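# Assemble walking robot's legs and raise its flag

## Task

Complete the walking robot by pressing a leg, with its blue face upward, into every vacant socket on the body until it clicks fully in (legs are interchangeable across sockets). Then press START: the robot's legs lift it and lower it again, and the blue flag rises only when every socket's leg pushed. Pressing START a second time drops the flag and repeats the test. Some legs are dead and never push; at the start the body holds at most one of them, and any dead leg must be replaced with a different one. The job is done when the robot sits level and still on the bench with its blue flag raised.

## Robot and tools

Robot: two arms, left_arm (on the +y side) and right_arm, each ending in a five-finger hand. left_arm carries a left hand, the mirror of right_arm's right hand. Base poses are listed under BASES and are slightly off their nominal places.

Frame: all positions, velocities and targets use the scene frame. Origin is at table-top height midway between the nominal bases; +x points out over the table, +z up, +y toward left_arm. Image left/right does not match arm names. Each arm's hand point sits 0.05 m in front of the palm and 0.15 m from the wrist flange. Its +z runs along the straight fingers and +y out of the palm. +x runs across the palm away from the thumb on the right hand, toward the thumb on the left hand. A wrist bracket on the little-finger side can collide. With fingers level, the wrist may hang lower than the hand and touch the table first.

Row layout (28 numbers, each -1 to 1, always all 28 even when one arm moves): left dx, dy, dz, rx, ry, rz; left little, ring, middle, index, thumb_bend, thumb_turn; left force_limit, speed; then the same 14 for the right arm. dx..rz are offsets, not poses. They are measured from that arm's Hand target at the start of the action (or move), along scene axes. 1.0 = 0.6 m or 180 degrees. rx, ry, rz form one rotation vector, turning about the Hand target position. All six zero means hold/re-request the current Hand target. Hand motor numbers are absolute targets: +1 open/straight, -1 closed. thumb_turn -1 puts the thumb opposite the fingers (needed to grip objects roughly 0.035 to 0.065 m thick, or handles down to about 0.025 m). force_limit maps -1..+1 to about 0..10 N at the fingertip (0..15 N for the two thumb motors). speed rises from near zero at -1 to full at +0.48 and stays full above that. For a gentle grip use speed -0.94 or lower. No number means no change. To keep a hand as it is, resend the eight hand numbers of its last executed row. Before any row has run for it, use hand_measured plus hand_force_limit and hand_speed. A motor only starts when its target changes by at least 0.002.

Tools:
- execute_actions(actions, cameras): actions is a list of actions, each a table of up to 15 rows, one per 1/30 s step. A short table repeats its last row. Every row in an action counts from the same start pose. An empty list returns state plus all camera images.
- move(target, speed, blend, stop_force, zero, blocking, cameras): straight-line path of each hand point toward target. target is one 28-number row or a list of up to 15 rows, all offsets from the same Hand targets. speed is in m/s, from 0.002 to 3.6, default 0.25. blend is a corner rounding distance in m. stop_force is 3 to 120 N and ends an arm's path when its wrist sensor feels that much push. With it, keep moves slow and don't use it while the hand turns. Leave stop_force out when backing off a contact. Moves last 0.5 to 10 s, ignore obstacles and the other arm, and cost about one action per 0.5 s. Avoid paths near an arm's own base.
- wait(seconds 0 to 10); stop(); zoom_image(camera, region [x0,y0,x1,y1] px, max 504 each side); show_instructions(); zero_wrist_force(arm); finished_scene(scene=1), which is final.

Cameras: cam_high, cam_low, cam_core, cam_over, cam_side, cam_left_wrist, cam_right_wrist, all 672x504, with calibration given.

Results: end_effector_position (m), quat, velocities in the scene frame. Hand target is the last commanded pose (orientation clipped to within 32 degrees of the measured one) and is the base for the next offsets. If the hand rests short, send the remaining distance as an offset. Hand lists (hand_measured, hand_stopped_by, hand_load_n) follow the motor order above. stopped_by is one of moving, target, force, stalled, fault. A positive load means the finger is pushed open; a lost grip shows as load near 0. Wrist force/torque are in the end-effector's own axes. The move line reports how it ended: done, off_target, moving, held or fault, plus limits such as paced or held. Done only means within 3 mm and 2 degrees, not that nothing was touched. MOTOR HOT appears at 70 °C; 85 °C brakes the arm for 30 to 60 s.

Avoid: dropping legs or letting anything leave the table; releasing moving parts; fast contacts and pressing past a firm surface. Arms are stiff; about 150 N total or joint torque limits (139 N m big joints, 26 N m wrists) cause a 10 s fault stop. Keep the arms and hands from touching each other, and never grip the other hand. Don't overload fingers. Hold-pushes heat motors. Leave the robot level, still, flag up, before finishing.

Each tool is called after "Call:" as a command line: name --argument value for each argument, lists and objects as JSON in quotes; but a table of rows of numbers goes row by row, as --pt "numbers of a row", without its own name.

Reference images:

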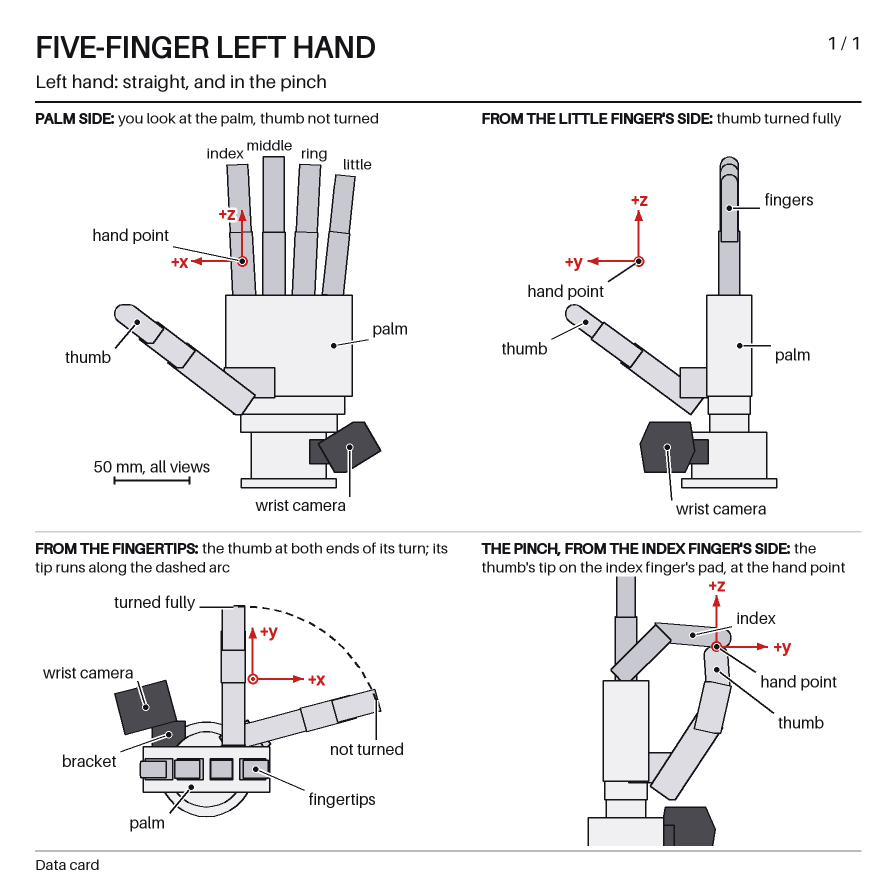

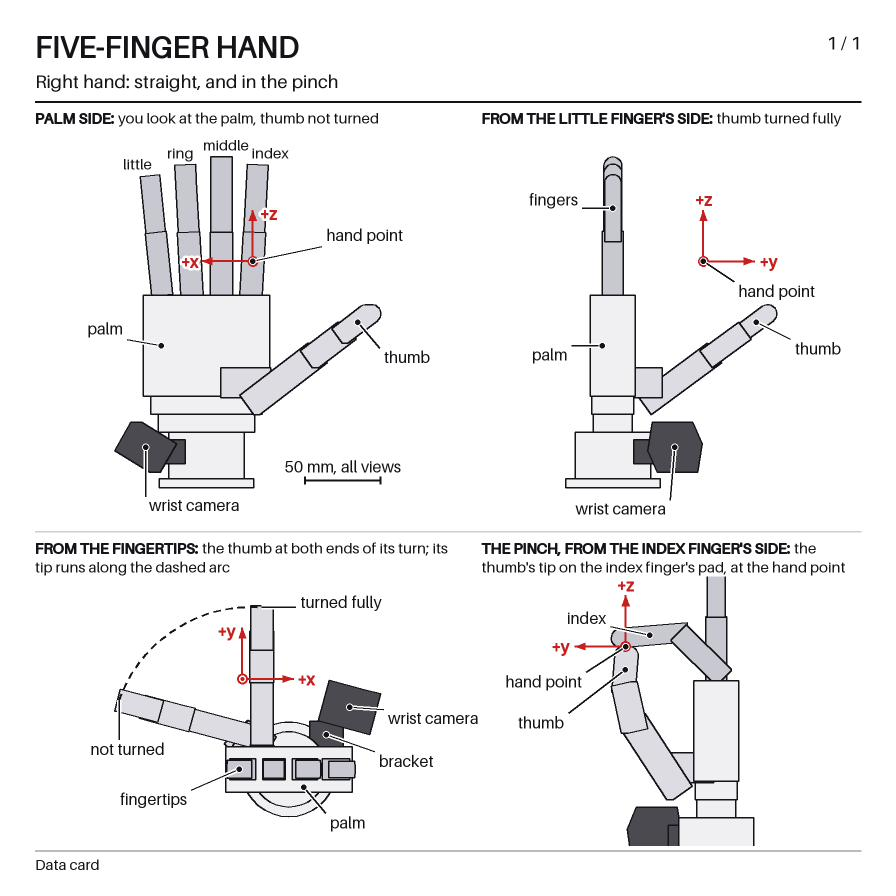

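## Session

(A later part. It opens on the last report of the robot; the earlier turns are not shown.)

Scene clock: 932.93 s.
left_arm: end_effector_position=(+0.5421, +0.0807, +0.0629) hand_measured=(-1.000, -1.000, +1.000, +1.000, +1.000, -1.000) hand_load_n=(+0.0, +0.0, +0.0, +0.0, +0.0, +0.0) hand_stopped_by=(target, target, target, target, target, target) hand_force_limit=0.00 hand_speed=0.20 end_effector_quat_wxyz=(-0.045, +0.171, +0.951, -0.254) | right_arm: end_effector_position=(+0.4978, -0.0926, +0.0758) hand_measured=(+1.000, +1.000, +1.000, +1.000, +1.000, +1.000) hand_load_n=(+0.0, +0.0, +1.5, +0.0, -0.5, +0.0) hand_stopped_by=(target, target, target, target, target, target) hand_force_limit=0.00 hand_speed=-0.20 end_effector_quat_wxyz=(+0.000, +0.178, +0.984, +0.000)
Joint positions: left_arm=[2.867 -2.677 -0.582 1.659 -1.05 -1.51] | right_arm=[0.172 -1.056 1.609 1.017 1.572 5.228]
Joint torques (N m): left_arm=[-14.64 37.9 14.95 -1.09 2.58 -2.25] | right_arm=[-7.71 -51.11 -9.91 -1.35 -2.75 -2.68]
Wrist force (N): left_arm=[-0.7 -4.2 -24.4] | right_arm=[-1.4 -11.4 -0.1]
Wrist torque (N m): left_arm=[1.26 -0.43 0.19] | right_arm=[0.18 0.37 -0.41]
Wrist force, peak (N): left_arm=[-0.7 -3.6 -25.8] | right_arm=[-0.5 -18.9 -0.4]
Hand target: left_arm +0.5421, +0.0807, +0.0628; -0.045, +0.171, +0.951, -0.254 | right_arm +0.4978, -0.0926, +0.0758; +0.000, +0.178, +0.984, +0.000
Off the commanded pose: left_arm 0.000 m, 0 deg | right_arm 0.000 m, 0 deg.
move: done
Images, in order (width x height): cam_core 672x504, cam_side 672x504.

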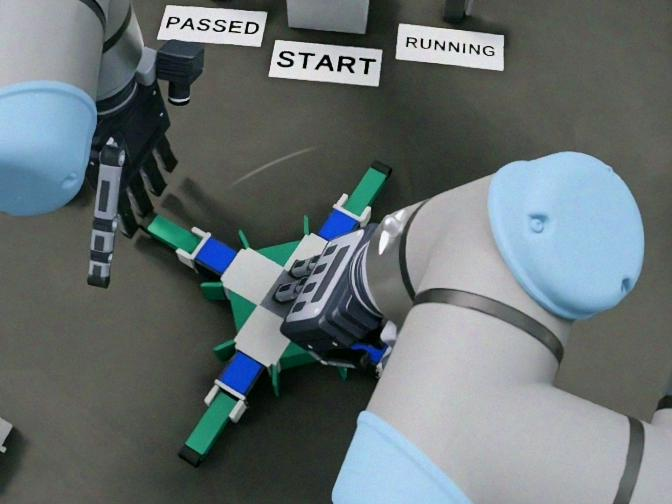

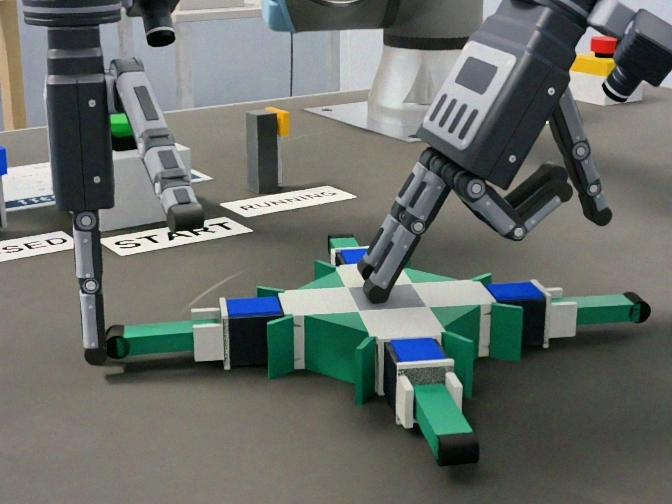

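Call:
move --pt "0 0 0.04 0 0 0 -1 -1 1 1 1 -1 0 0.2 -0.0117 -0.0312 0 0 0 0 1 1 1 1 1 1 0 -0.2" --pt "0 0 0.18 0 0 0 -1 -1 1 1 1 -1 0 0.2 -0.08 -0.2 0.2 0 0 0 1 1 1 1 1 1 0 -0.2" --speed '[0.06, 0.2]' --blend '[0.005, 0]' --cameras '["cam_core", "cam_side"]'

Call:
zoom_image --camera "cam_core" --region '[120, 140, 420, 380]'

Call:
zoom_image --camera "cam_side" --region '[60, 200, 380, 440]'

Scene clock: 937.27 s.
left_arm: end_effector_position=(+0.5421, +0.0807, +0.1708) hand_measured=(-1.000, -1.000, +1.000, +1.000, +1.000, -1.000) hand_load_n=(+0.0, +0.0, +0.0, +0.0, +0.0, +0.0) hand_stopped_by=(target, target, target, target, target, target) hand_force_limit=0.00 hand_speed=0.20 end_effector_quat_wxyz=(-0.045, +0.171, +0.951, -0.254) | right_arm: end_effector_position=(+0.4498, -0.2126, +0.1958) hand_measured=(+1.000, +1.000, +1.000, +1.000, +1.000, +1.000) hand_load_n=(+0.0, +0.0, +0.0, +0.0, +0.0, +0.0) hand_stopped_by=(target, target, target, target, target, target) hand_force_limit=0.00 hand_speed=-0.20 end_effector_quat_wxyz=(+0.000, +0.178, +0.984, +0.000)
Joint positions: left_arm=[2.867 -2.696 -0.269 1.365 -1.05 -1.51] | right_arm=[-0.129 -1.372 1.718 1.224 1.571 4.927]
Joint torques (N m): left_arm=[-7.5 64.76 3.3 -1.3 -1.48 1.9] | right_arm=[-1.39 -32.31 -24.16 2.24 -2.24 0.21]
Wrist force (N): left_arm=[0.2 -1.4 0.4] | right_arm=[-1.1 1.0 -0.4]
Wrist torque (N m): left_arm=[-0.21 0.14 0.19] | right_arm=[0.15 0.19 -0.19]
Wrist force, peak (N): left_arm=[-0.8 -3.9 -24.6] | right_arm=[-0.9 -11.4 -0.1]
Hand target: left_arm +0.5421, +0.0807, +0.1708; -0.045, +0.171, +0.951, -0.254 | right_arm +0.4498, -0.2126, +0.1958; +0.000, +0.178, +0.984, +0.000
Off the commanded pose: left_arm 0.000 m, 0 deg | right_arm 0.000 m, 0 deg.
move: done
Images, in order (width x height): cam_core 672x504, cam_side 672x504.

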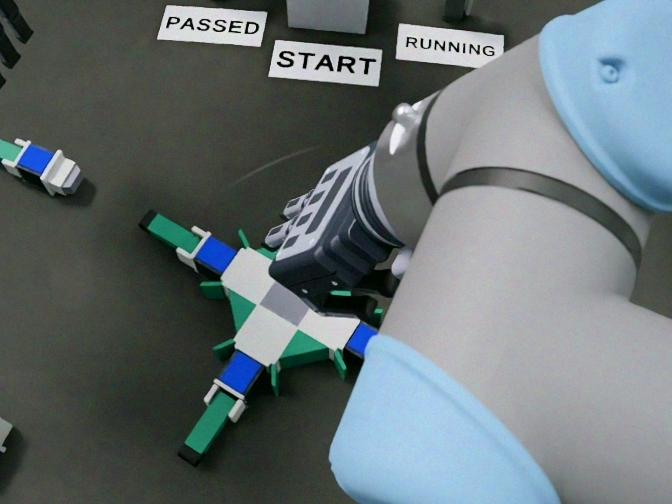

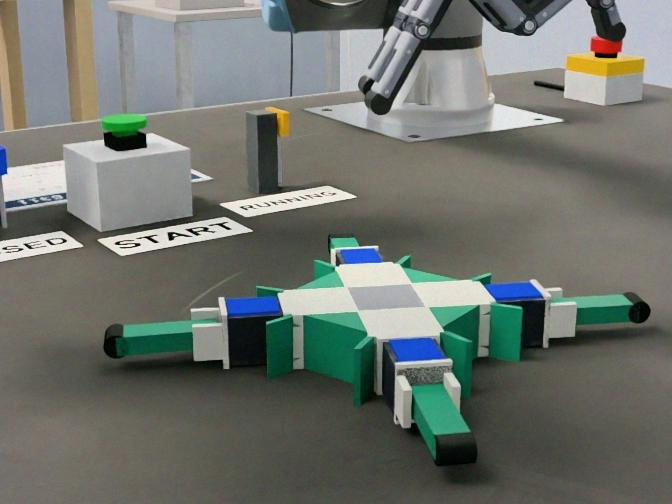

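Scaled by 1.680 from the camera's 672x504 image, which has a finer 960x720 frame.

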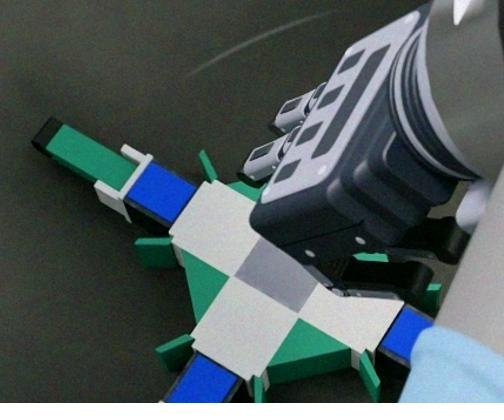

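Scaled by 1.575 from the camera's 672x504 image, which has a finer 960x720 frame.

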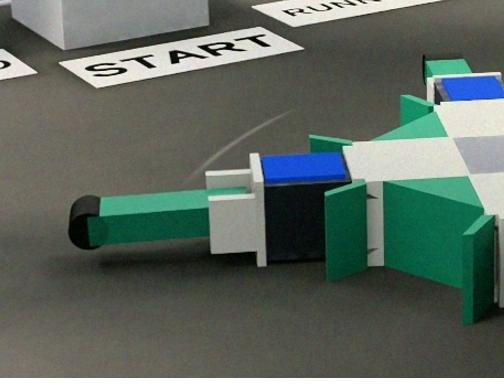

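Call:
move --pt "-0.4838 -0.1628 0.032 0.077 -0.1679 -0.4873 -1 -1 1 1 1 1 0 0.2 -0.083 -0.279 0.09 0 0 0 1 1 1 1 1 1 0 -0.2" --speed 0.35 --cameras '["cam_core", "cam_side"]'

Call:
zoom_image --camera "cam_core" --region '[120, 140, 420, 380]'

Scene clock: 944.80 s.
left_arm: end_effector_position=(+0.2518, -0.0170, +0.1900) hand_measured=(-1.000, -1.000, +1.000, +1.000, +1.000, +1.000) hand_load_n=(+0.0, +0.5, +0.0, -0.5, +0.0, +0.0) hand_stopped_by=(target, target, target, target, target, target) hand_force_limit=0.00 hand_speed=0.20 end_effector_quat_wxyz=(+0.001, +0.821, +0.571, +0.000) | right_arm: end_effector_position=(+0.4000, -0.3801, +0.2499) hand_measured=(+1.000, +1.000, +1.000, +1.000, +1.000, +1.000) hand_load_n=(+0.0, +0.0, +0.0, +0.0, +0.0, +0.0) hand_stopped_by=(target, target, target, target, target, target) hand_force_limit=0.00 hand_speed=-0.20 end_effector_quat_wxyz=(+0.000, +0.178, +0.984, +0.000)
Joint positions: left_arm=[2.223 -2.125 -1.231 1.788 -1.571 -0.592] | right_arm=[-0.665 -1.525 1.748 1.347 1.571 4.392]
Joint torques (N m): left_arm=[-5.05 33.63 27.51 -3.48 1.94 -1.23] | right_arm=[7.37 -18.46 -8.65 0.67 -1.77 2]
Wrist force (N): left_arm=[0.1 -2.4 0.8] | right_arm=[-0.8 0.8 -0.3]
Wrist torque (N m): left_arm=[-0.37 0.18 0.26] | right_arm=[0.11 0.13 -0.10]
Wrist force, peak (N): left_arm=[-0.4 -3.4 0.9] | right_arm=[-1.1 1.7 -0.2]
Hand target: left_arm +0.2518, -0.0170, +0.1900; +0.001, +0.821, +0.571, +0.000 | right_arm +0.4000, -0.3800, +0.2498; +0.000, +0.178, +0.984, +0.000
Off the commanded pose: left_arm 0.000 m, 0 deg | right_arm 0.000 m, 0 deg.
move: done
Images, in order (width x height): cam_core 672x504, cam_side 672x504.

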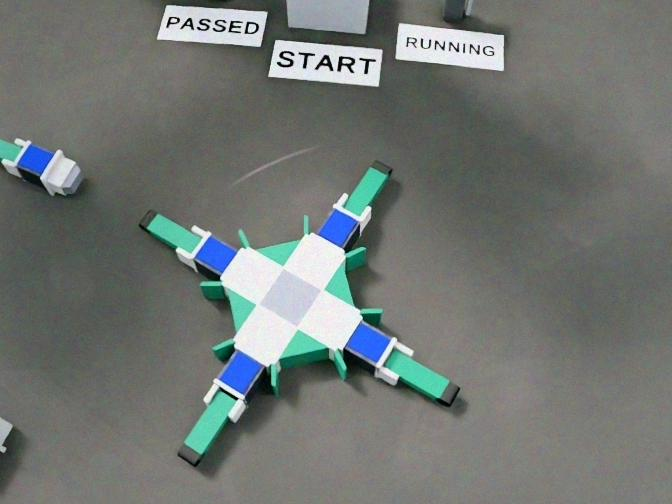

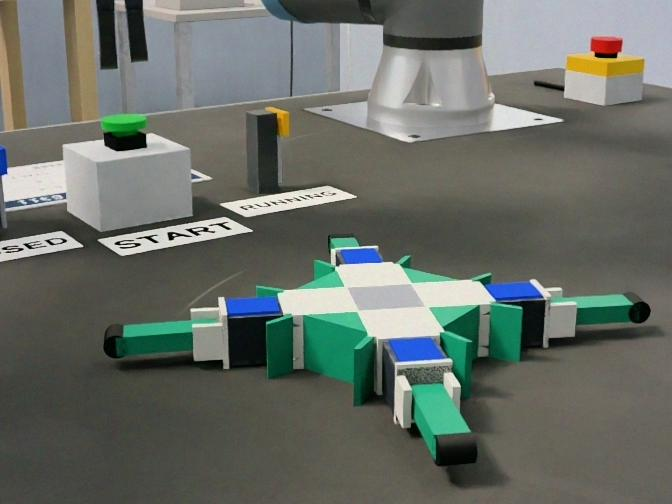

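Scaled by 1.680 from the camera's 672x504 image, which has a finer 960x720 frame.

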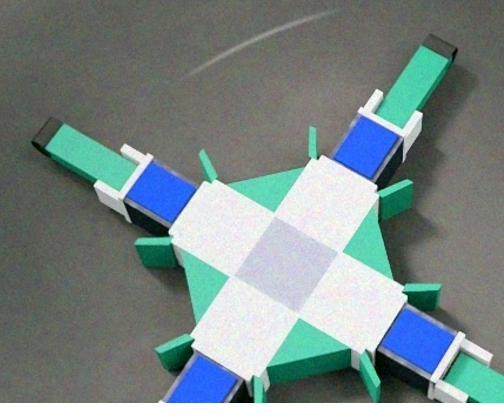

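Call:
move --pt "0 0 -0.055 0 0 0 -1 -1 1 1 1 1 0 0.2 0 0 0 0 0 0 1 1 1 1 1 1 0 -0.2" --pt "0 0 -0.08 0 0 0 -1 -1 1 1 1 1 0 0.2 0 0 0 0 0 0 1 1 1 1 1 1 0 -0.2" --speed '[0.05, 0.015]' --stop_force 6 --cameras '["cam_core"]'

Scene clock: 952.23 s.
left_arm: end_effector_position=(+0.2518, -0.0170, +0.1452) hand_measured=(-1.000, -1.000, +1.000, +1.000, +1.000, +1.000) hand_load_n=(+0.0, +0.0, +0.0, +0.0, +0.0, +0.0) hand_stopped_by=(target, target, target, target, target, target) hand_force_limit=0.00 hand_speed=0.20 end_effector_quat_wxyz=(+0.001, +0.821, +0.571, +0.000) | right_arm: end_effector_position=(+0.4000, -0.3800, +0.2498) hand_measured=(+1.000, +1.000, +1.000, +1.000, +1.000, +1.000) hand_load_n=(+0.0, +0.0, +0.0, +0.0, +0.0, +0.0) hand_stopped_by=(target, target, target, target, target, target) hand_force_limit=0.00 hand_speed=-0.20 end_effector_quat_wxyz=(+0.000, +0.178, +0.984, +0.000)
Joint positions: left_arm=[2.223 -2.154 -1.303 1.889 -1.571 -0.591] | right_arm=[-0.665 -1.525 1.749 1.347 1.571 4.392]
Joint torques (N m): left_arm=[-5.76 46.64 25.87 -0.72 -1.79 0.44] | right_arm=[10.56 -11.61 -9.02 0.11 1.89 0.14]
Wrist force (N): left_arm=[0.0 -2.3 -5.0] | right_arm=[-0.6 1.0 -0.3]
Wrist torque (N m): left_arm=[-0.04 0.03 0.24] | right_arm=[0.15 0.09 -0.08]
Wrist force, peak (N): left_arm=[-0.3 -2.3 -5.8] | right_arm=[-1.0 1.1 -0.5]
Hand target: left_arm +0.2518, -0.0170, +0.1452; +0.001, +0.821, +0.571, +0.000 (not the last commanded pose) | right_arm +0.4000, -0.3800, +0.2498; +0.000, +0.178, +0.984, +0.000
Off the commanded pose: left_arm 0.003 m, 0 deg | right_arm 0.000 m, 0 deg.
move: contact (left_arm); path passed 1 of 2 targets
Images, in order (width x height): cam_core 672x504.

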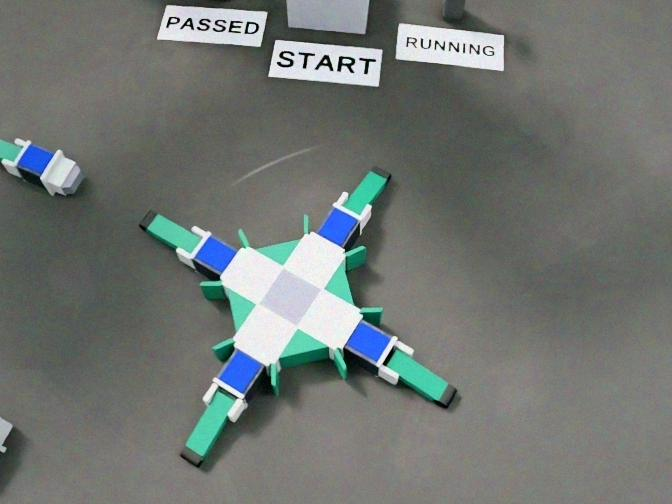

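Call:
move --target '[0,0,0.07,0,0,0,-1,-1,1,1,1,1,0,0.2,0,0,0,0,0,0,1,1,1,1,1,1,0,-0.2]' --speed 0.1 --cameras '["cam_core","cam_high"]'

Call:
wait --seconds 0.5 --cameras '["cam_core"]'

Scene clock: 955.47 s.
left_arm: end_effector_position=(+0.2518, -0.0171, +0.1872) hand_measured=(-1.000, -1.000, +1.000, +1.000, +1.000, +1.000) hand_load_n=(+0.0, +0.0, +0.0, +0.0, +0.0, +0.0) hand_stopped_by=(target, target, target, target, target, target) hand_force_limit=0.00 hand_speed=0.20 end_effector_quat_wxyz=(+0.001, +0.821, +0.571, +0.000) | right_arm: end_effector_position=(+0.4000, -0.3800, +0.2498) hand_measured=(+1.000, +1.000, +1.000, +1.000, +1.000, +1.000) hand_load_n=(+0.0, +0.0, +0.0, +0.0, +0.0, +0.0) hand_stopped_by=(target, target, target, target, target, target) hand_force_limit=0.00 hand_speed=-0.20 end_effector_quat_wxyz=(+0.000, +0.178, +0.984, +0.000)
Joint positions: left_arm=[2.223 -2.126 -1.236 1.795 -1.571 -0.591] | right_arm=[-0.665 -1.525 1.749 1.347 1.571 4.392]
Joint torques (N m): left_arm=[-4.46 33.48 4.4 -2.31 -1.69 1.68] | right_arm=[10.34 -11.57 -9.93 0.11 1.71 1.86]
Wrist force (N): left_arm=[0.0 -2.5 0.9] | right_arm=[-0.8 0.7 -0.3]
Wrist torque (N m): left_arm=[-0.39 0.19 0.25] | right_arm=[0.11 0.13 -0.11]
Wrist force, peak (N): left_arm=[-0.4 -2.3 -5.2] | right_arm=[-0.8 1.0 -0.8]
Hand target: left_arm +0.2518, -0.0170, +0.1872; +0.001, +0.821, +0.571, +0.000 | right_arm +0.4000, -0.3800, +0.2498; +0.000, +0.178, +0.984, +0.000
Off the commanded pose: left_arm 0.000 m, 0 deg | right_arm 0.000 m, 0 deg.
move: done
Images, in order (width x height): cam_high 672x504, cam_core 672x504.

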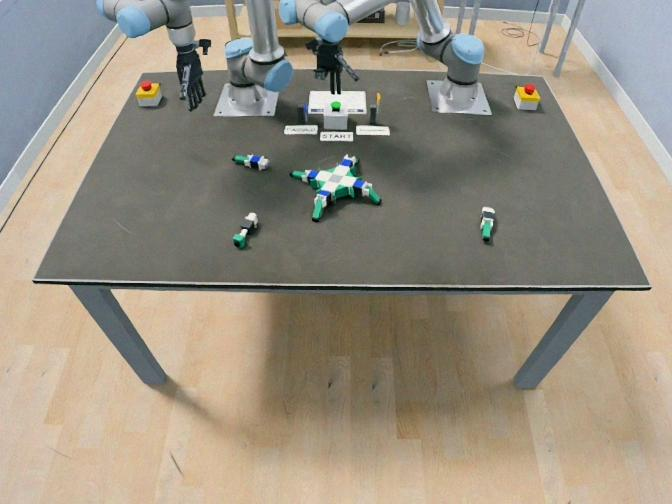

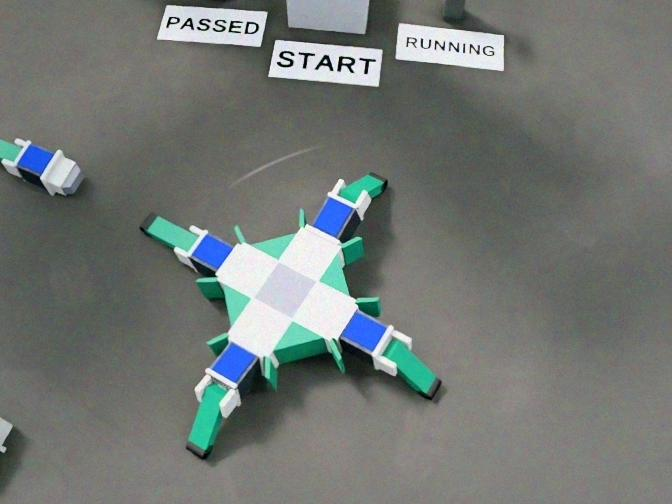

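Scene clock: 955.97 s.
left_arm: end_effector_position=(+0.2518, -0.0170, +0.1872) hand_measured=(-1.000, -1.000, +1.000, +1.000, +1.000, +1.000) hand_load_n=(+0.0, +0.0, +0.0, +0.0, +0.0, +0.0) hand_stopped_by=(target, target, target, target, target, target) hand_force_limit=0.00 hand_speed=0.20 end_effector_quat_wxyz=(+0.001, +0.821, +0.571, +0.000) | right_arm: end_effector_position=(+0.4000, -0.3800, +0.2498) hand_measured=(+1.000, +1.000, +1.000, +1.000, +1.000, +1.000) hand_load_n=(+0.0, +0.0, +0.0, +0.5, +0.0, +0.0) hand_stopped_by=(target, target, target, target, target, target) hand_force_limit=0.00 hand_speed=-0.20 end_effector_quat_wxyz=(+0.000, +0.178, +0.984, +0.000)
Joint positions: left_arm=[2.223 -2.126 -1.236 1.794 -1.571 -0.591] | right_arm=[-0.665 -1.525 1.749 1.347 1.571 4.392]
Joint torques (N m): left_arm=[-4.79 33.72 3.29 -3.73 -1.74 1.39] | right_arm=[10.19 -12.41 -10.15 0.1 1.76 2.05]
Wrist force (N): left_arm=[0.0 -2.5 0.8] | right_arm=[-0.6 0.5 -0.5]
Wrist torque (N m): left_arm=[-0.37 0.19 0.25] | right_arm=[0.08 0.09 -0.10]
Wrist force, peak (N): left_arm=[0.1 -2.5 0.9] | right_arm=[-1.0 0.6 -0.6]
Hand target: left_arm +0.2518, -0.0170, +0.1872; +0.001, +0.821, +0.571, +0.000 | right_arm +0.4000, -0.3800, +0.2498; +0.000, +0.178, +0.984, +0.000
Off the commanded pose: left_arm 0.000 m, 0 deg | right_arm 0.000 m, 0 deg.
wait: 0.50 s; at rest by 0.17 s
Images, in order (width x height): cam_core 672x504.

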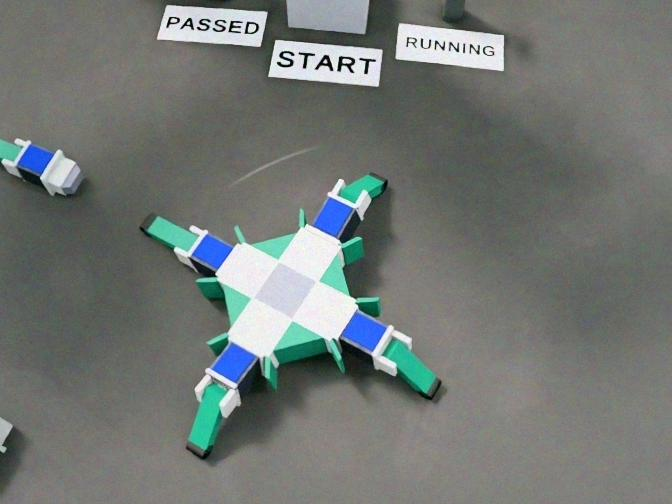

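Call:
wait --seconds 1 --cameras '["cam_core","cam_side"]'

Call:
zoom_image --camera "cam_core" --region '[120, 150, 320, 300]'

Scene clock: 958.53 s.
left_arm: end_effector_position=(+0.2518, -0.0170, +0.1872) hand_measured=(-1.000, -1.000, +1.000, +1.000, +1.000, +1.000) hand_load_n=(+0.0, +0.0, +0.0, +0.0, +0.0, +0.0) hand_stopped_by=(target, target, target, target, target, target) hand_force_limit=0.00 hand_speed=0.20 end_effector_quat_wxyz=(+0.001, +0.821, +0.571, +0.000) | right_arm: end_effector_position=(+0.4000, -0.3800, +0.2498) hand_measured=(+1.000, +1.000, +1.000, +1.000, +1.000, +1.000) hand_load_n=(+0.0, +0.0, +0.0, +0.0, +0.0, +0.0) hand_stopped_by=(target, target, target, target, target, target) hand_force_limit=0.00 hand_speed=-0.20 end_effector_quat_wxyz=(+0.000, +0.178, +0.984, +0.000)
Joint positions: left_arm=[2.223 -2.126 -1.236 1.794 -1.571 -0.591] | right_arm=[-0.665 -1.525 1.749 1.347 1.571 4.392]
Joint torques (N m): left_arm=[-5.57 32.95 3.74 -3.63 -1.78 0.48] | right_arm=[10.15 -11.92 -11.26 0.28 1.82 2.05]
Wrist force (N): left_arm=[0.2 -2.5 0.9] | right_arm=[-0.4 1.0 -0.2]
Wrist torque (N m): left_arm=[-0.38 0.17 0.26] | right_arm=[0.14 0.06 -0.08]
Wrist force, peak (N): left_arm=[-0.1 -2.6 1.0] | right_arm=[-0.9 1.1 -0.6]
Hand target: left_arm +0.2518, -0.0170, +0.1872; +0.001, +0.821, +0.571, +0.000 | right_arm +0.4000, -0.3800, +0.2498; +0.000, +0.178, +0.984, +0.000
Off the commanded pose: left_arm 0.000 m, 0 deg | right_arm 0.000 m, 0 deg.
wait: 1.00 s; at rest from the start
Images, in order (width x height): cam_core 672x504, cam_side 672x504.

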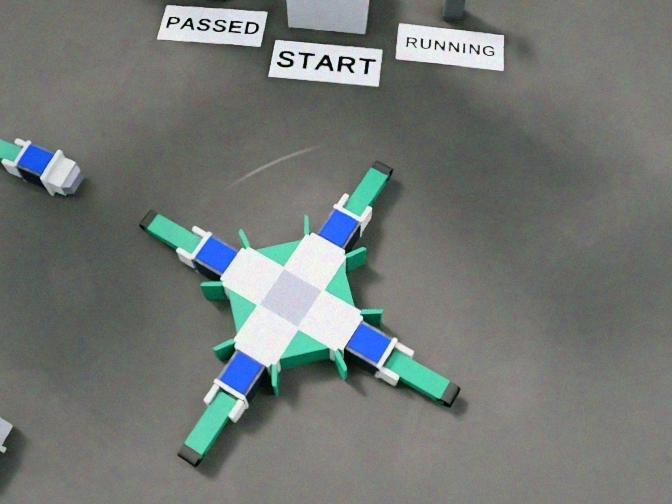

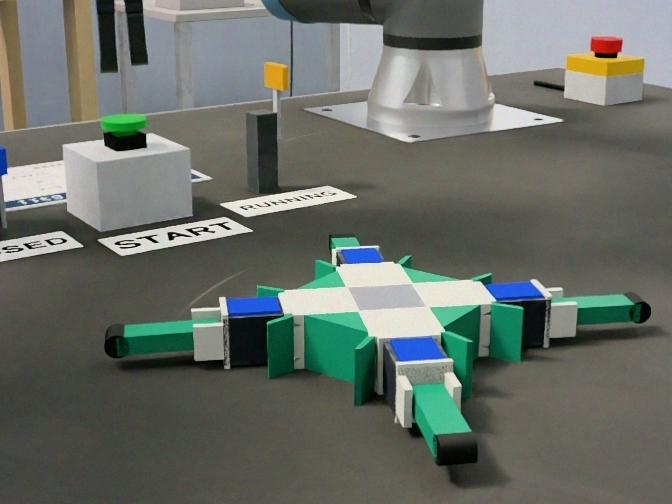

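Scaled by 2.520 from the camera's 672x504 image, which has a finer 960x720 frame.

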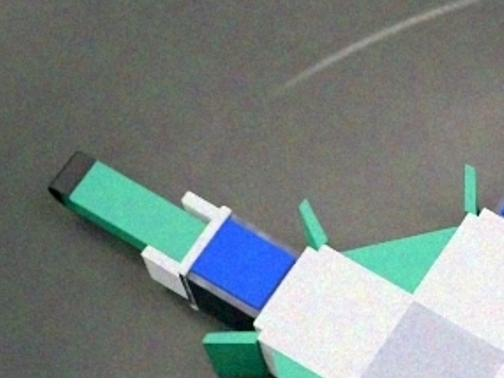

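Call:
zoom_image --camera "cam_core" --region '[180, 210, 280, 285]'

Call:
zoom_image --camera "cam_core" --region '[320, 300, 420, 375]'

Call:
zoom_image --camera "cam_core" --region '[200, 335, 300, 410]'

Call:
zoom_image --camera "cam_side" --region '[180, 260, 380, 410]'

Scaled by 5.040 from the camera's 672x504 image, which has a finer 960x720 frame.

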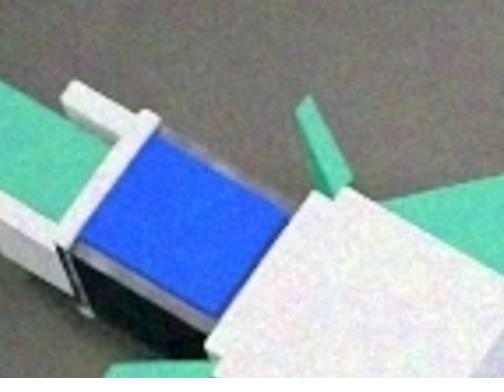

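Scaled by 5.040 from the camera's 672x504 image, which has a finer 960x720 frame.

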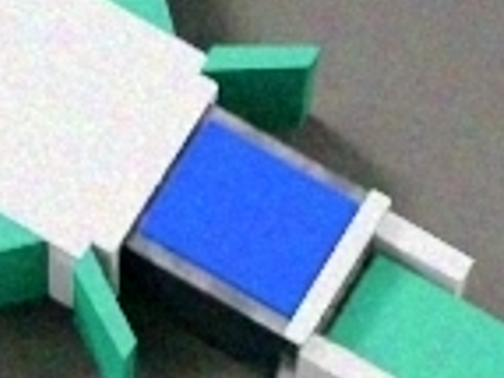

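Scaled by 5.040 from the camera's 672x504 image, which has a finer 960x720 frame.

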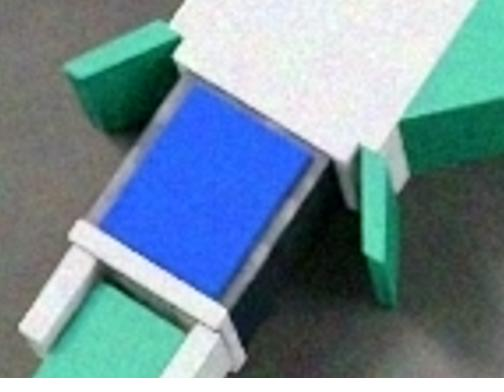

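Scaled by 2.520 from the camera's 672x504 image, which has a finer 960x720 frame.

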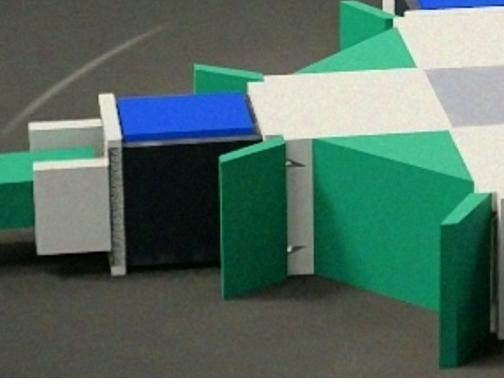

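Call:
move --pt "0.1303 0.0617 0.1047 -0.02 0.042 0.122 -1 -1 1 1 1 -1 0 0.2 0.0167 0.0833 -0.016 -0.084 -0.036 0.109 1 1 0.3 0.3 0.56 -1 0 -0.5" --pt "0.5025 0.1922 0.0213 -0.0770 0.1679 0.4873 -1 -1 1 1 1 -1 0 0.2 0.05 0.1833 -0.05 -0.168 -0.072 0.219 1 1 0.3 0.3 0.56 -1 0 -0.5" --pt "0.5025 0.1922 -0.162 -0.0770 0.1679 0.4873 -1 -1 1 1 1 -1 0 0.2 0.1675 0.5242 -0.1663 -0.3356 -0.1442 0.4375 1 1 0.3 0.3 0.56 -1 0 -0.5" --speed '[0.35, 0.45, 0.35]' --blend '[0.03, 0.03, 0]' --cameras '["cam_core"]'

Scene clock: 994.00 s.
left_arm: end_effector_position=(+0.5532, +0.0983, +0.0899) hand_measured=(-1.000, -1.000, +1.000, +1.000, +1.000, -1.000) hand_load_n=(+0.0, +0.0, +0.0, +0.0, +0.0, +0.0) hand_stopped_by=(target, target, target, target, target, target) hand_force_limit=0.00 hand_speed=0.20 end_effector_quat_wxyz=(-0.045, +0.171, +0.951, -0.254) | right_arm: end_effector_position=(+0.5005, -0.0655, +0.1501) hand_measured=(+1.000, +1.000, +0.300, +0.300, +0.560, -1.000) hand_load_n=(+0.0, +0.0, +0.0, +0.0, +0.0, +0.0) hand_stopped_by=(target, target, target, target, target, target) hand_force_limit=0.00 hand_speed=-0.50 end_effector_quat_wxyz=(+0.276, -0.478, +0.722, -0.417)
Joint positions: left_arm=[2.897 -2.675 -0.521 1.579 -1.051 -1.476] | right_arm=[0.537 -1.28 1.729 0.313 2.334 3.725]
Joint torques (N m): left_arm=[6.75 65.2 27.61 -2.75 2.87 -2.2] | right_arm=[-4.39 -36.06 -7.39 0.36 -0.91 -1.56]
Wrist force (N): left_arm=[0.0 -1.7 0.4] | right_arm=[-0.1 0.6 -1.1]
Wrist torque (N m): left_arm=[-0.27 0.18 0.13] | right_arm=[0.12 0.13 -0.01]
Wrist force, peak (N): left_arm=[-0.4 -3.5 1.5] | right_arm=[-1.2 1.3 -1.3]
Hand target: left_arm +0.5533, +0.0983, +0.0900; -0.045, +0.171, +0.951, -0.254 | right_arm +0.5005, -0.0655, +0.1501; +0.276, -0.478, +0.722, -0.417
Off the commanded pose: left_arm 0.000 m, 0 deg | right_arm 0.000 m, 0 deg.
move: done
Images, in order (width x height): cam_core 672x504.

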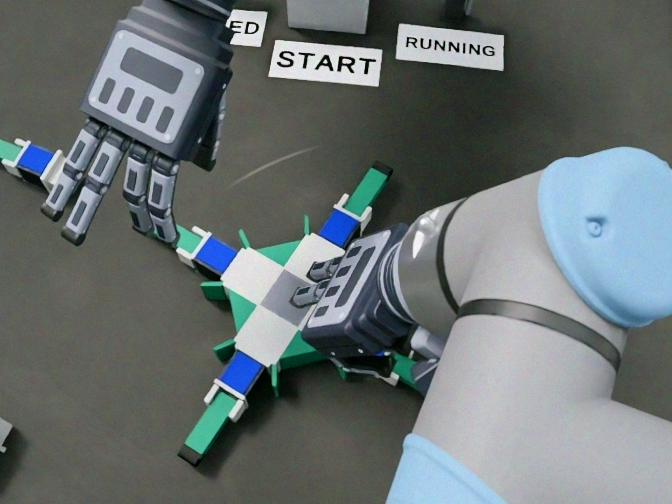

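Call:
move --target '[0,0,-0.055,0,0,0,-1,-1,1,1,1,-1,0,0.2,0,0,-0.1985,0,0,0,1,1,0.3,0.3,0.56,-1,0,-0.5]' --speed 0.07 --stop_force 8 --cameras '["cam_core","cam_side"]'

Scene clock: 998.70 s.
left_arm: end_effector_position=(+0.5533, +0.0983, +0.0636) hand_measured=(-1.000, -1.000, +1.000, +1.000, +1.000, -1.000) hand_load_n=(+0.5, +0.0, +0.5, +0.0, +0.0, +0.0) hand_stopped_by=(target, target, target, target, target, target) hand_force_limit=0.00 hand_speed=0.20 end_effector_quat_wxyz=(-0.045, +0.171, +0.951, -0.254) | right_arm: end_effector_position=(+0.5005, -0.0655, +0.0310) hand_measured=(+1.000, +1.000, +0.300, +0.300, +0.560, -1.000) hand_load_n=(+0.0, +0.0, +0.0, +0.0, -0.5, +0.0) hand_stopped_by=(target, target, target, target, target, target) hand_force_limit=0.00 hand_speed=-0.50 end_effector_quat_wxyz=(+0.276, -0.478, +0.722, -0.417)
Joint positions: left_arm=[2.897 -2.685 -0.569 1.637 -1.051 -1.476] | right_arm=[0.537 -1.118 1.859 0.022 2.334 3.725]
Joint torques (N m): left_arm=[2.15 60.57 25.97 -0.44 -0.64 1.04] | right_arm=[2.11 -46.4 -26.09 1.74 -0.03 -2.26]
Wrist force (N): left_arm=[0.1 -4.7 -6.8] | right_arm=[-0.3 0.0 -1.3]
Wrist torque (N m): left_arm=[0.32 0.04 0.20] | right_arm=[0.04 0.16 -0.03]
Wrist force, peak (N): left_arm=[-0.1 -8.0 -17.6] | right_arm=[-0.5 0.7 -1.6]
Hand target: left_arm +0.5533, +0.0983, +0.0636; -0.045, +0.171, +0.951, -0.254 (not the last commanded pose) | right_arm +0.5005, -0.0655, +0.0310; +0.276, -0.478, +0.722, -0.417
Off the commanded pose: left_arm 0.007 m, 0 deg | right_arm 0.000 m, 0 deg.
move: contact (left_arm)
Images, in order (width x height): cam_core 672x504, cam_side 672x504.

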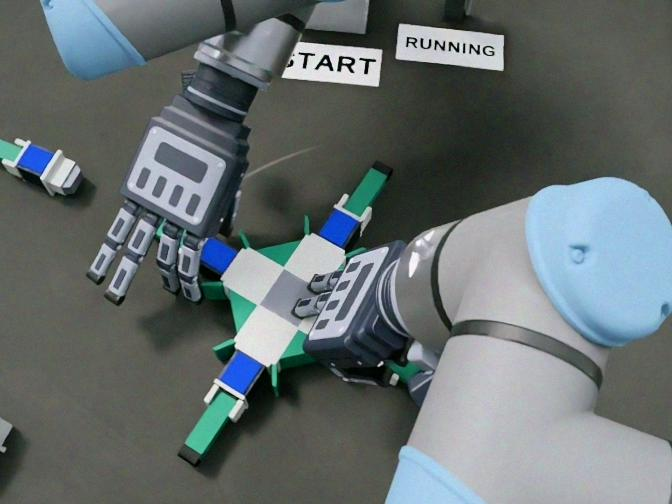

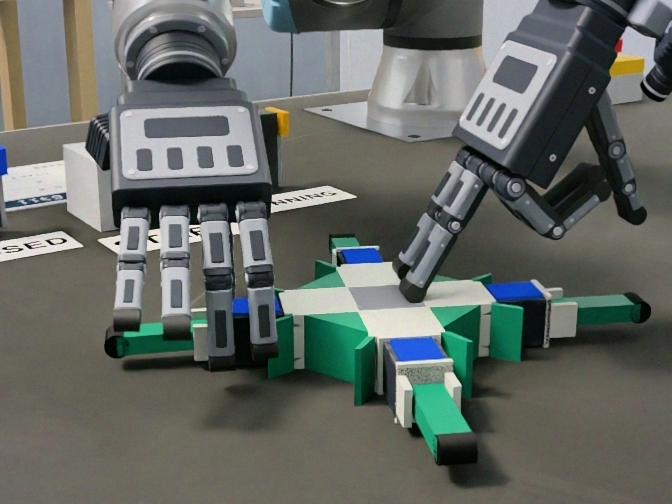

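Call:
move --target '[0,0,-0.03,0,0,0,-1,-1,1,1,1,-1,0,0.2,0,0,0,0,0,0,1,1,-0.2,-0.2,0.1,-1,0.2,-0.85]' --speed 0.01 --stop_force 15

Scene clock: 1001.40 s.
left_arm: end_effector_position=(+0.5534, +0.0983, +0.0627) hand_measured=(-1.000, -1.000, +1.000, +1.000, +1.000, -1.000) hand_load_n=(+0.0, +0.0, +1.5, +0.0, -0.5, +0.0) hand_stopped_by=(target, target, target, target, target, target) hand_force_limit=0.00 hand_speed=0.20 end_effector_quat_wxyz=(-0.045, +0.171, +0.951, -0.254) | right_arm: end_effector_position=(+0.5005, -0.0655, +0.0310) hand_measured=(+1.000, +1.000, -0.016, +0.178, +0.432, -1.000) hand_load_n=(-0.5, +0.0, +11.5, +7.5, +12.0, -0.5) hand_stopped_by=(target, target, force, force, force, target) hand_force_limit=0.20 hand_speed=-0.85 end_effector_quat_wxyz=(+0.276, -0.478, +0.722, -0.417)
Joint positions: left_arm=[2.897 -2.685 -0.571 1.639 -1.051 -1.476] | right_arm=[0.537 -1.118 1.859 0.022 2.334 3.725]
Joint torques (N m): left_arm=[2.25 50.73 23.32 0.24 -0.72 1.09] | right_arm=[0.99 -43.04 -20.62 0.72 -1.36 -2.23]
Wrist force (N): left_arm=[2.7 -11.7 -19.0] | right_arm=[2.1 1.0 1.8]
Wrist torque (N m): left_arm=[1.37 -0.05 0.53] | right_arm=[0.09 0.21 0.06]
Wrist force, peak (N): left_arm=[1.9 -16.0 -24.9] | right_arm=[4.5 2.1 0.6]
Hand target: left_arm +0.5534, +0.0983, +0.0627; -0.045, +0.171, +0.951, -0.254 (not the last commanded pose) | right_arm +0.5005, -0.0655, +0.0310; +0.276, -0.478, +0.722, -0.417
Off the commanded pose: left_arm 0.017 m, 0 deg | right_arm 0.000 m, 0 deg.
move: contact (left_arm)

Call:
move --target '[0,0,0,0,0,0,-1,-1,1,1,1,-1,0,0.2,-0.0328,-0.0766,0,0,0,0,1,1,-0.2,-0.2,0.1,-1,0.2,-0.85]' --speed 0.04 --stop_force 22 --cameras '["cam_core","cam_side"]'

Scene clock: 1005.47 s.
left_arm: end_effector_position=(+0.5534, +0.0983, +0.0627) hand_measured=(-1.000, -1.000, +1.000, +1.000, +1.000, -1.000) hand_load_n=(+0.0, +0.0, +2.0, +0.0, +0.0, +0.0) hand_stopped_by=(target, target, target, target, target, target) hand_force_limit=0.00 hand_speed=0.20 end_effector_quat_wxyz=(-0.045, +0.171, +0.951, -0.254) | right_arm: end_effector_position=(+0.4808, -0.1115, +0.0310) hand_measured=(+1.000, +1.000, -0.016, +0.178, +0.432, -1.000) hand_load_n=(+0.0, +0.0, +14.0, +0.0, +9.5, +1.5) hand_stopped_by=(target, target, force, force, force, target) hand_force_limit=0.20 hand_speed=-0.85 end_effector_quat_wxyz=(+0.276, -0.478, +0.722, -0.417)
Joint positions: left_arm=[2.897 -2.685 -0.571 1.639 -1.051 -1.476] | right_arm=[0.454 -1.221 2.01 -0.077 2.272 3.65]
Joint torques (N m): left_arm=[1.79 51.32 18.98 -1.2 -2.81 1.04] | right_arm=[11.36 -22.86 -25.47 2.59 2.92 2.16]
Wrist force (N): left_arm=[0.0 -14.5 -16.4] | right_arm=[0.1 1.2 -0.1]
Wrist torque (N m): left_arm=[1.32 -0.18 0.43] | right_arm=[0.10 0.10 0.18]
Wrist force, peak (N): left_arm=[2.7 -12.1 -19.4] | right_arm=[-8.2 0.4 0.3]
Hand target: left_arm +0.5534, +0.0983, +0.0627; -0.045, +0.171, +0.951, -0.254 | right_arm +0.4808, -0.1115, +0.0310; +0.276, -0.478, +0.722, -0.417
Off the commanded pose: left_arm 0.000 m, 0 deg | right_arm 0.000 m, 0 deg.
move: done
Images, in order (width x height): cam_core 672x504, cam_side 672x504.

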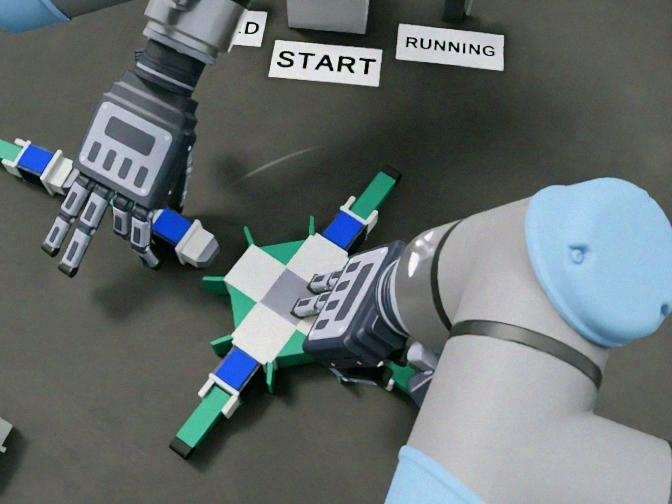

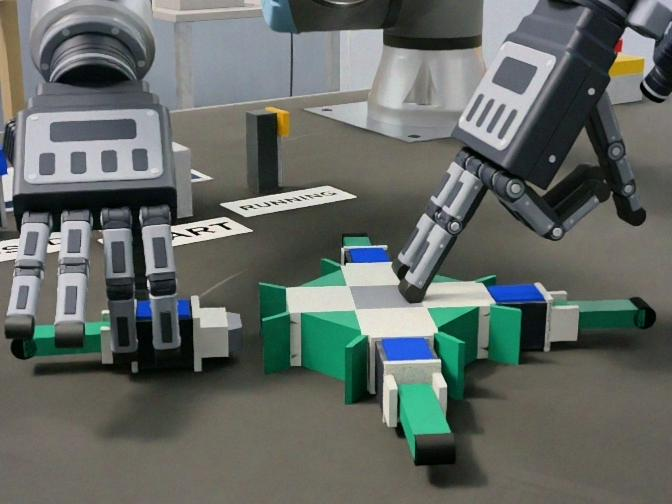

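Call:
wait --seconds 0 --cameras '["cam_high","cam_over","cam_low"]'

Scene clock: 1008.70 s.
left_arm: end_effector_position=(+0.5534, +0.0983, +0.0627) hand_measured=(-1.000, -1.000, +1.000, +1.000, +1.000, -1.000) hand_load_n=(+0.0, +0.0, +1.5, +0.0, +0.0, +0.0) hand_stopped_by=(target, target, target, target, target, target) hand_force_limit=0.00 hand_speed=0.20 end_effector_quat_wxyz=(-0.045, +0.171, +0.951, -0.254) | right_arm: end_effector_position=(+0.4808, -0.1115, +0.0310) hand_measured=(+1.000, +1.000, -0.016, +0.178, +0.432, -1.000) hand_load_n=(+0.0, +0.0, +14.0, +0.0, +9.5, +1.5) hand_stopped_by=(target, target, force, force, force, target) hand_force_limit=0.20 hand_speed=-0.85 end_effector_quat_wxyz=(+0.276, -0.478, +0.722, -0.417)
Joint positions: left_arm=[2.897 -2.685 -0.571 1.639 -1.051 -1.476] | right_arm=[0.454 -1.221 2.01 -0.077 2.272 3.65]
Joint torques (N m): left_arm=[1.35 50.51 12.4 -1.26 -4.85 0.93] | right_arm=[10.65 -22.12 -25.61 2.77 2.79 2.03]
Wrist force (N): left_arm=[0.0 -14.2 -16.3] | right_arm=[-0.1 1.3 -0.3]
Wrist torque (N m): left_arm=[1.34 -0.17 0.42] | right_arm=[0.13 0.13 0.17]
Wrist force, peak (N): left_arm=[0.1 -14.7 -16.4] | right_arm=[0.1 1.3 -0.9]
Hand target: left_arm +0.5534, +0.0983, +0.0627; -0.045, +0.171, +0.951, -0.254 | right_arm +0.4808, -0.1115, +0.0310; +0.276, -0.478, +0.722, -0.417
Off the commanded pose: left_arm 0.000 m, 0 deg | right_arm 0.000 m, 0 deg.
Images, in order (width x height): cam_high 672x504, cam_low 672x504, cam_over 672x504.

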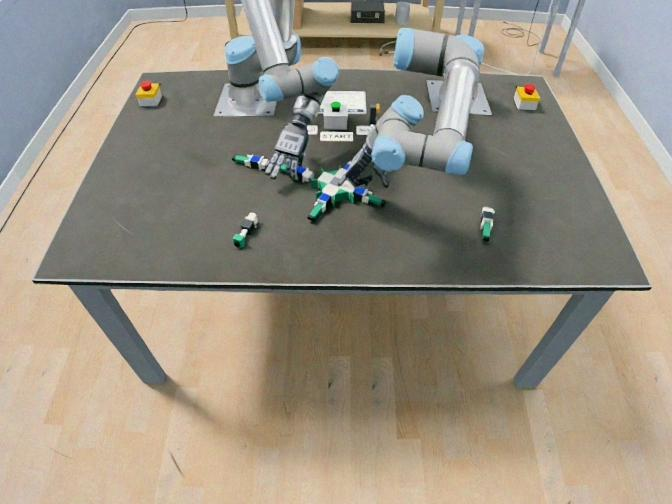

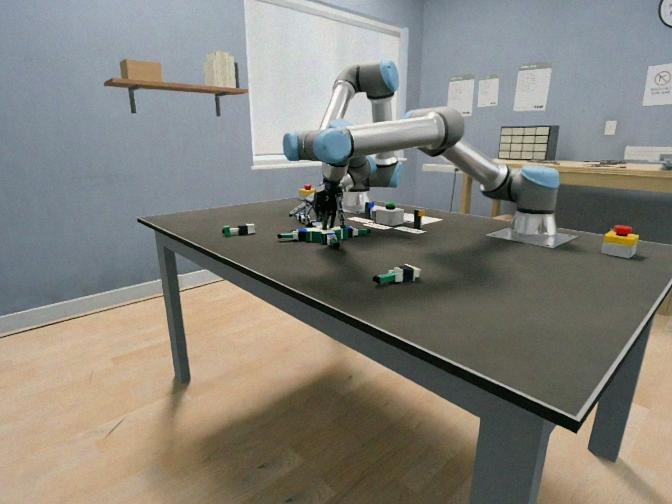

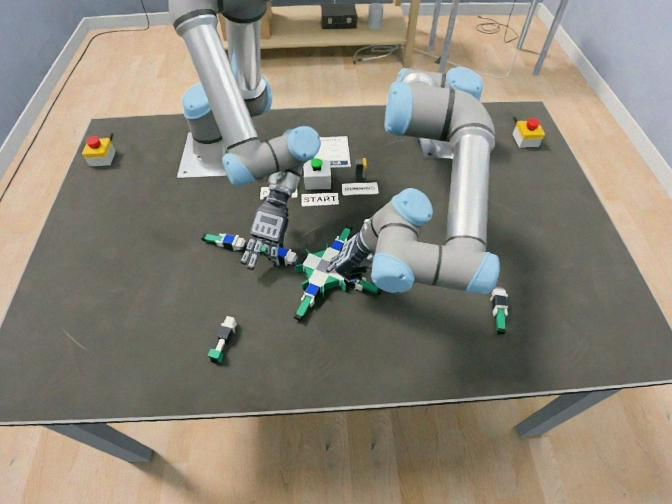

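Call:
zoom_image --camera "cam_low" --region '[340, 180, 460, 260]'

Scaled by 4.200 from the camera's 672x504 image, which has a finer 960x720 frame.

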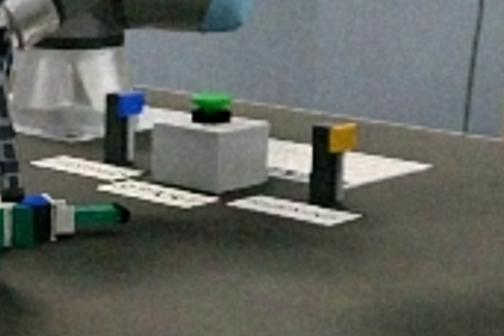

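Call:
zoom_image --camera "cam_over" --region '[470, 275, 530, 345]'

Call:
zoom_image --camera "cam_low" --region '[350, 245, 450, 305]'

Call:
zoom_image --camera "cam_high" --region '[460, 190, 520, 250]'

Scaled by 7.200 from the camera's 672x504 image, which has a finer 960x720 frame.

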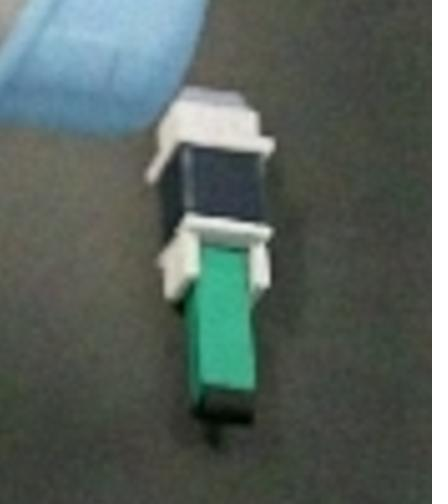

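Scaled by 5.040 from the camera's 672x504 image, which has a finer 960x720 frame.

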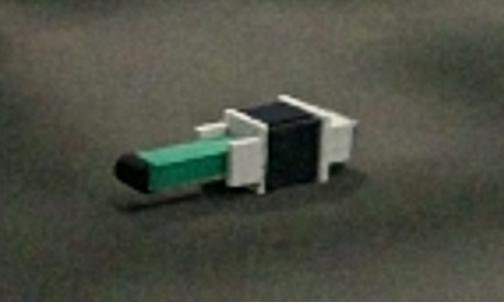

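Scaled by 8.400 from the camera's 672x504 image, which has a finer 960x720 frame.

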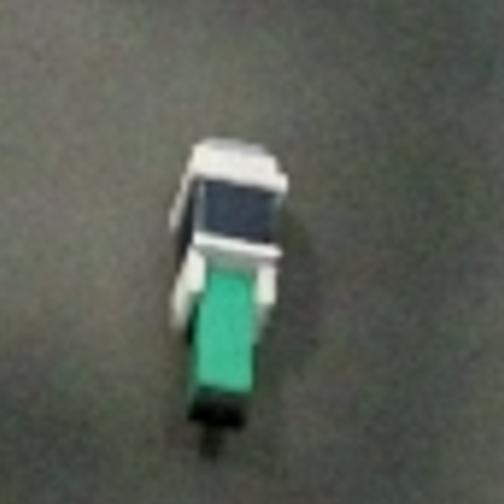

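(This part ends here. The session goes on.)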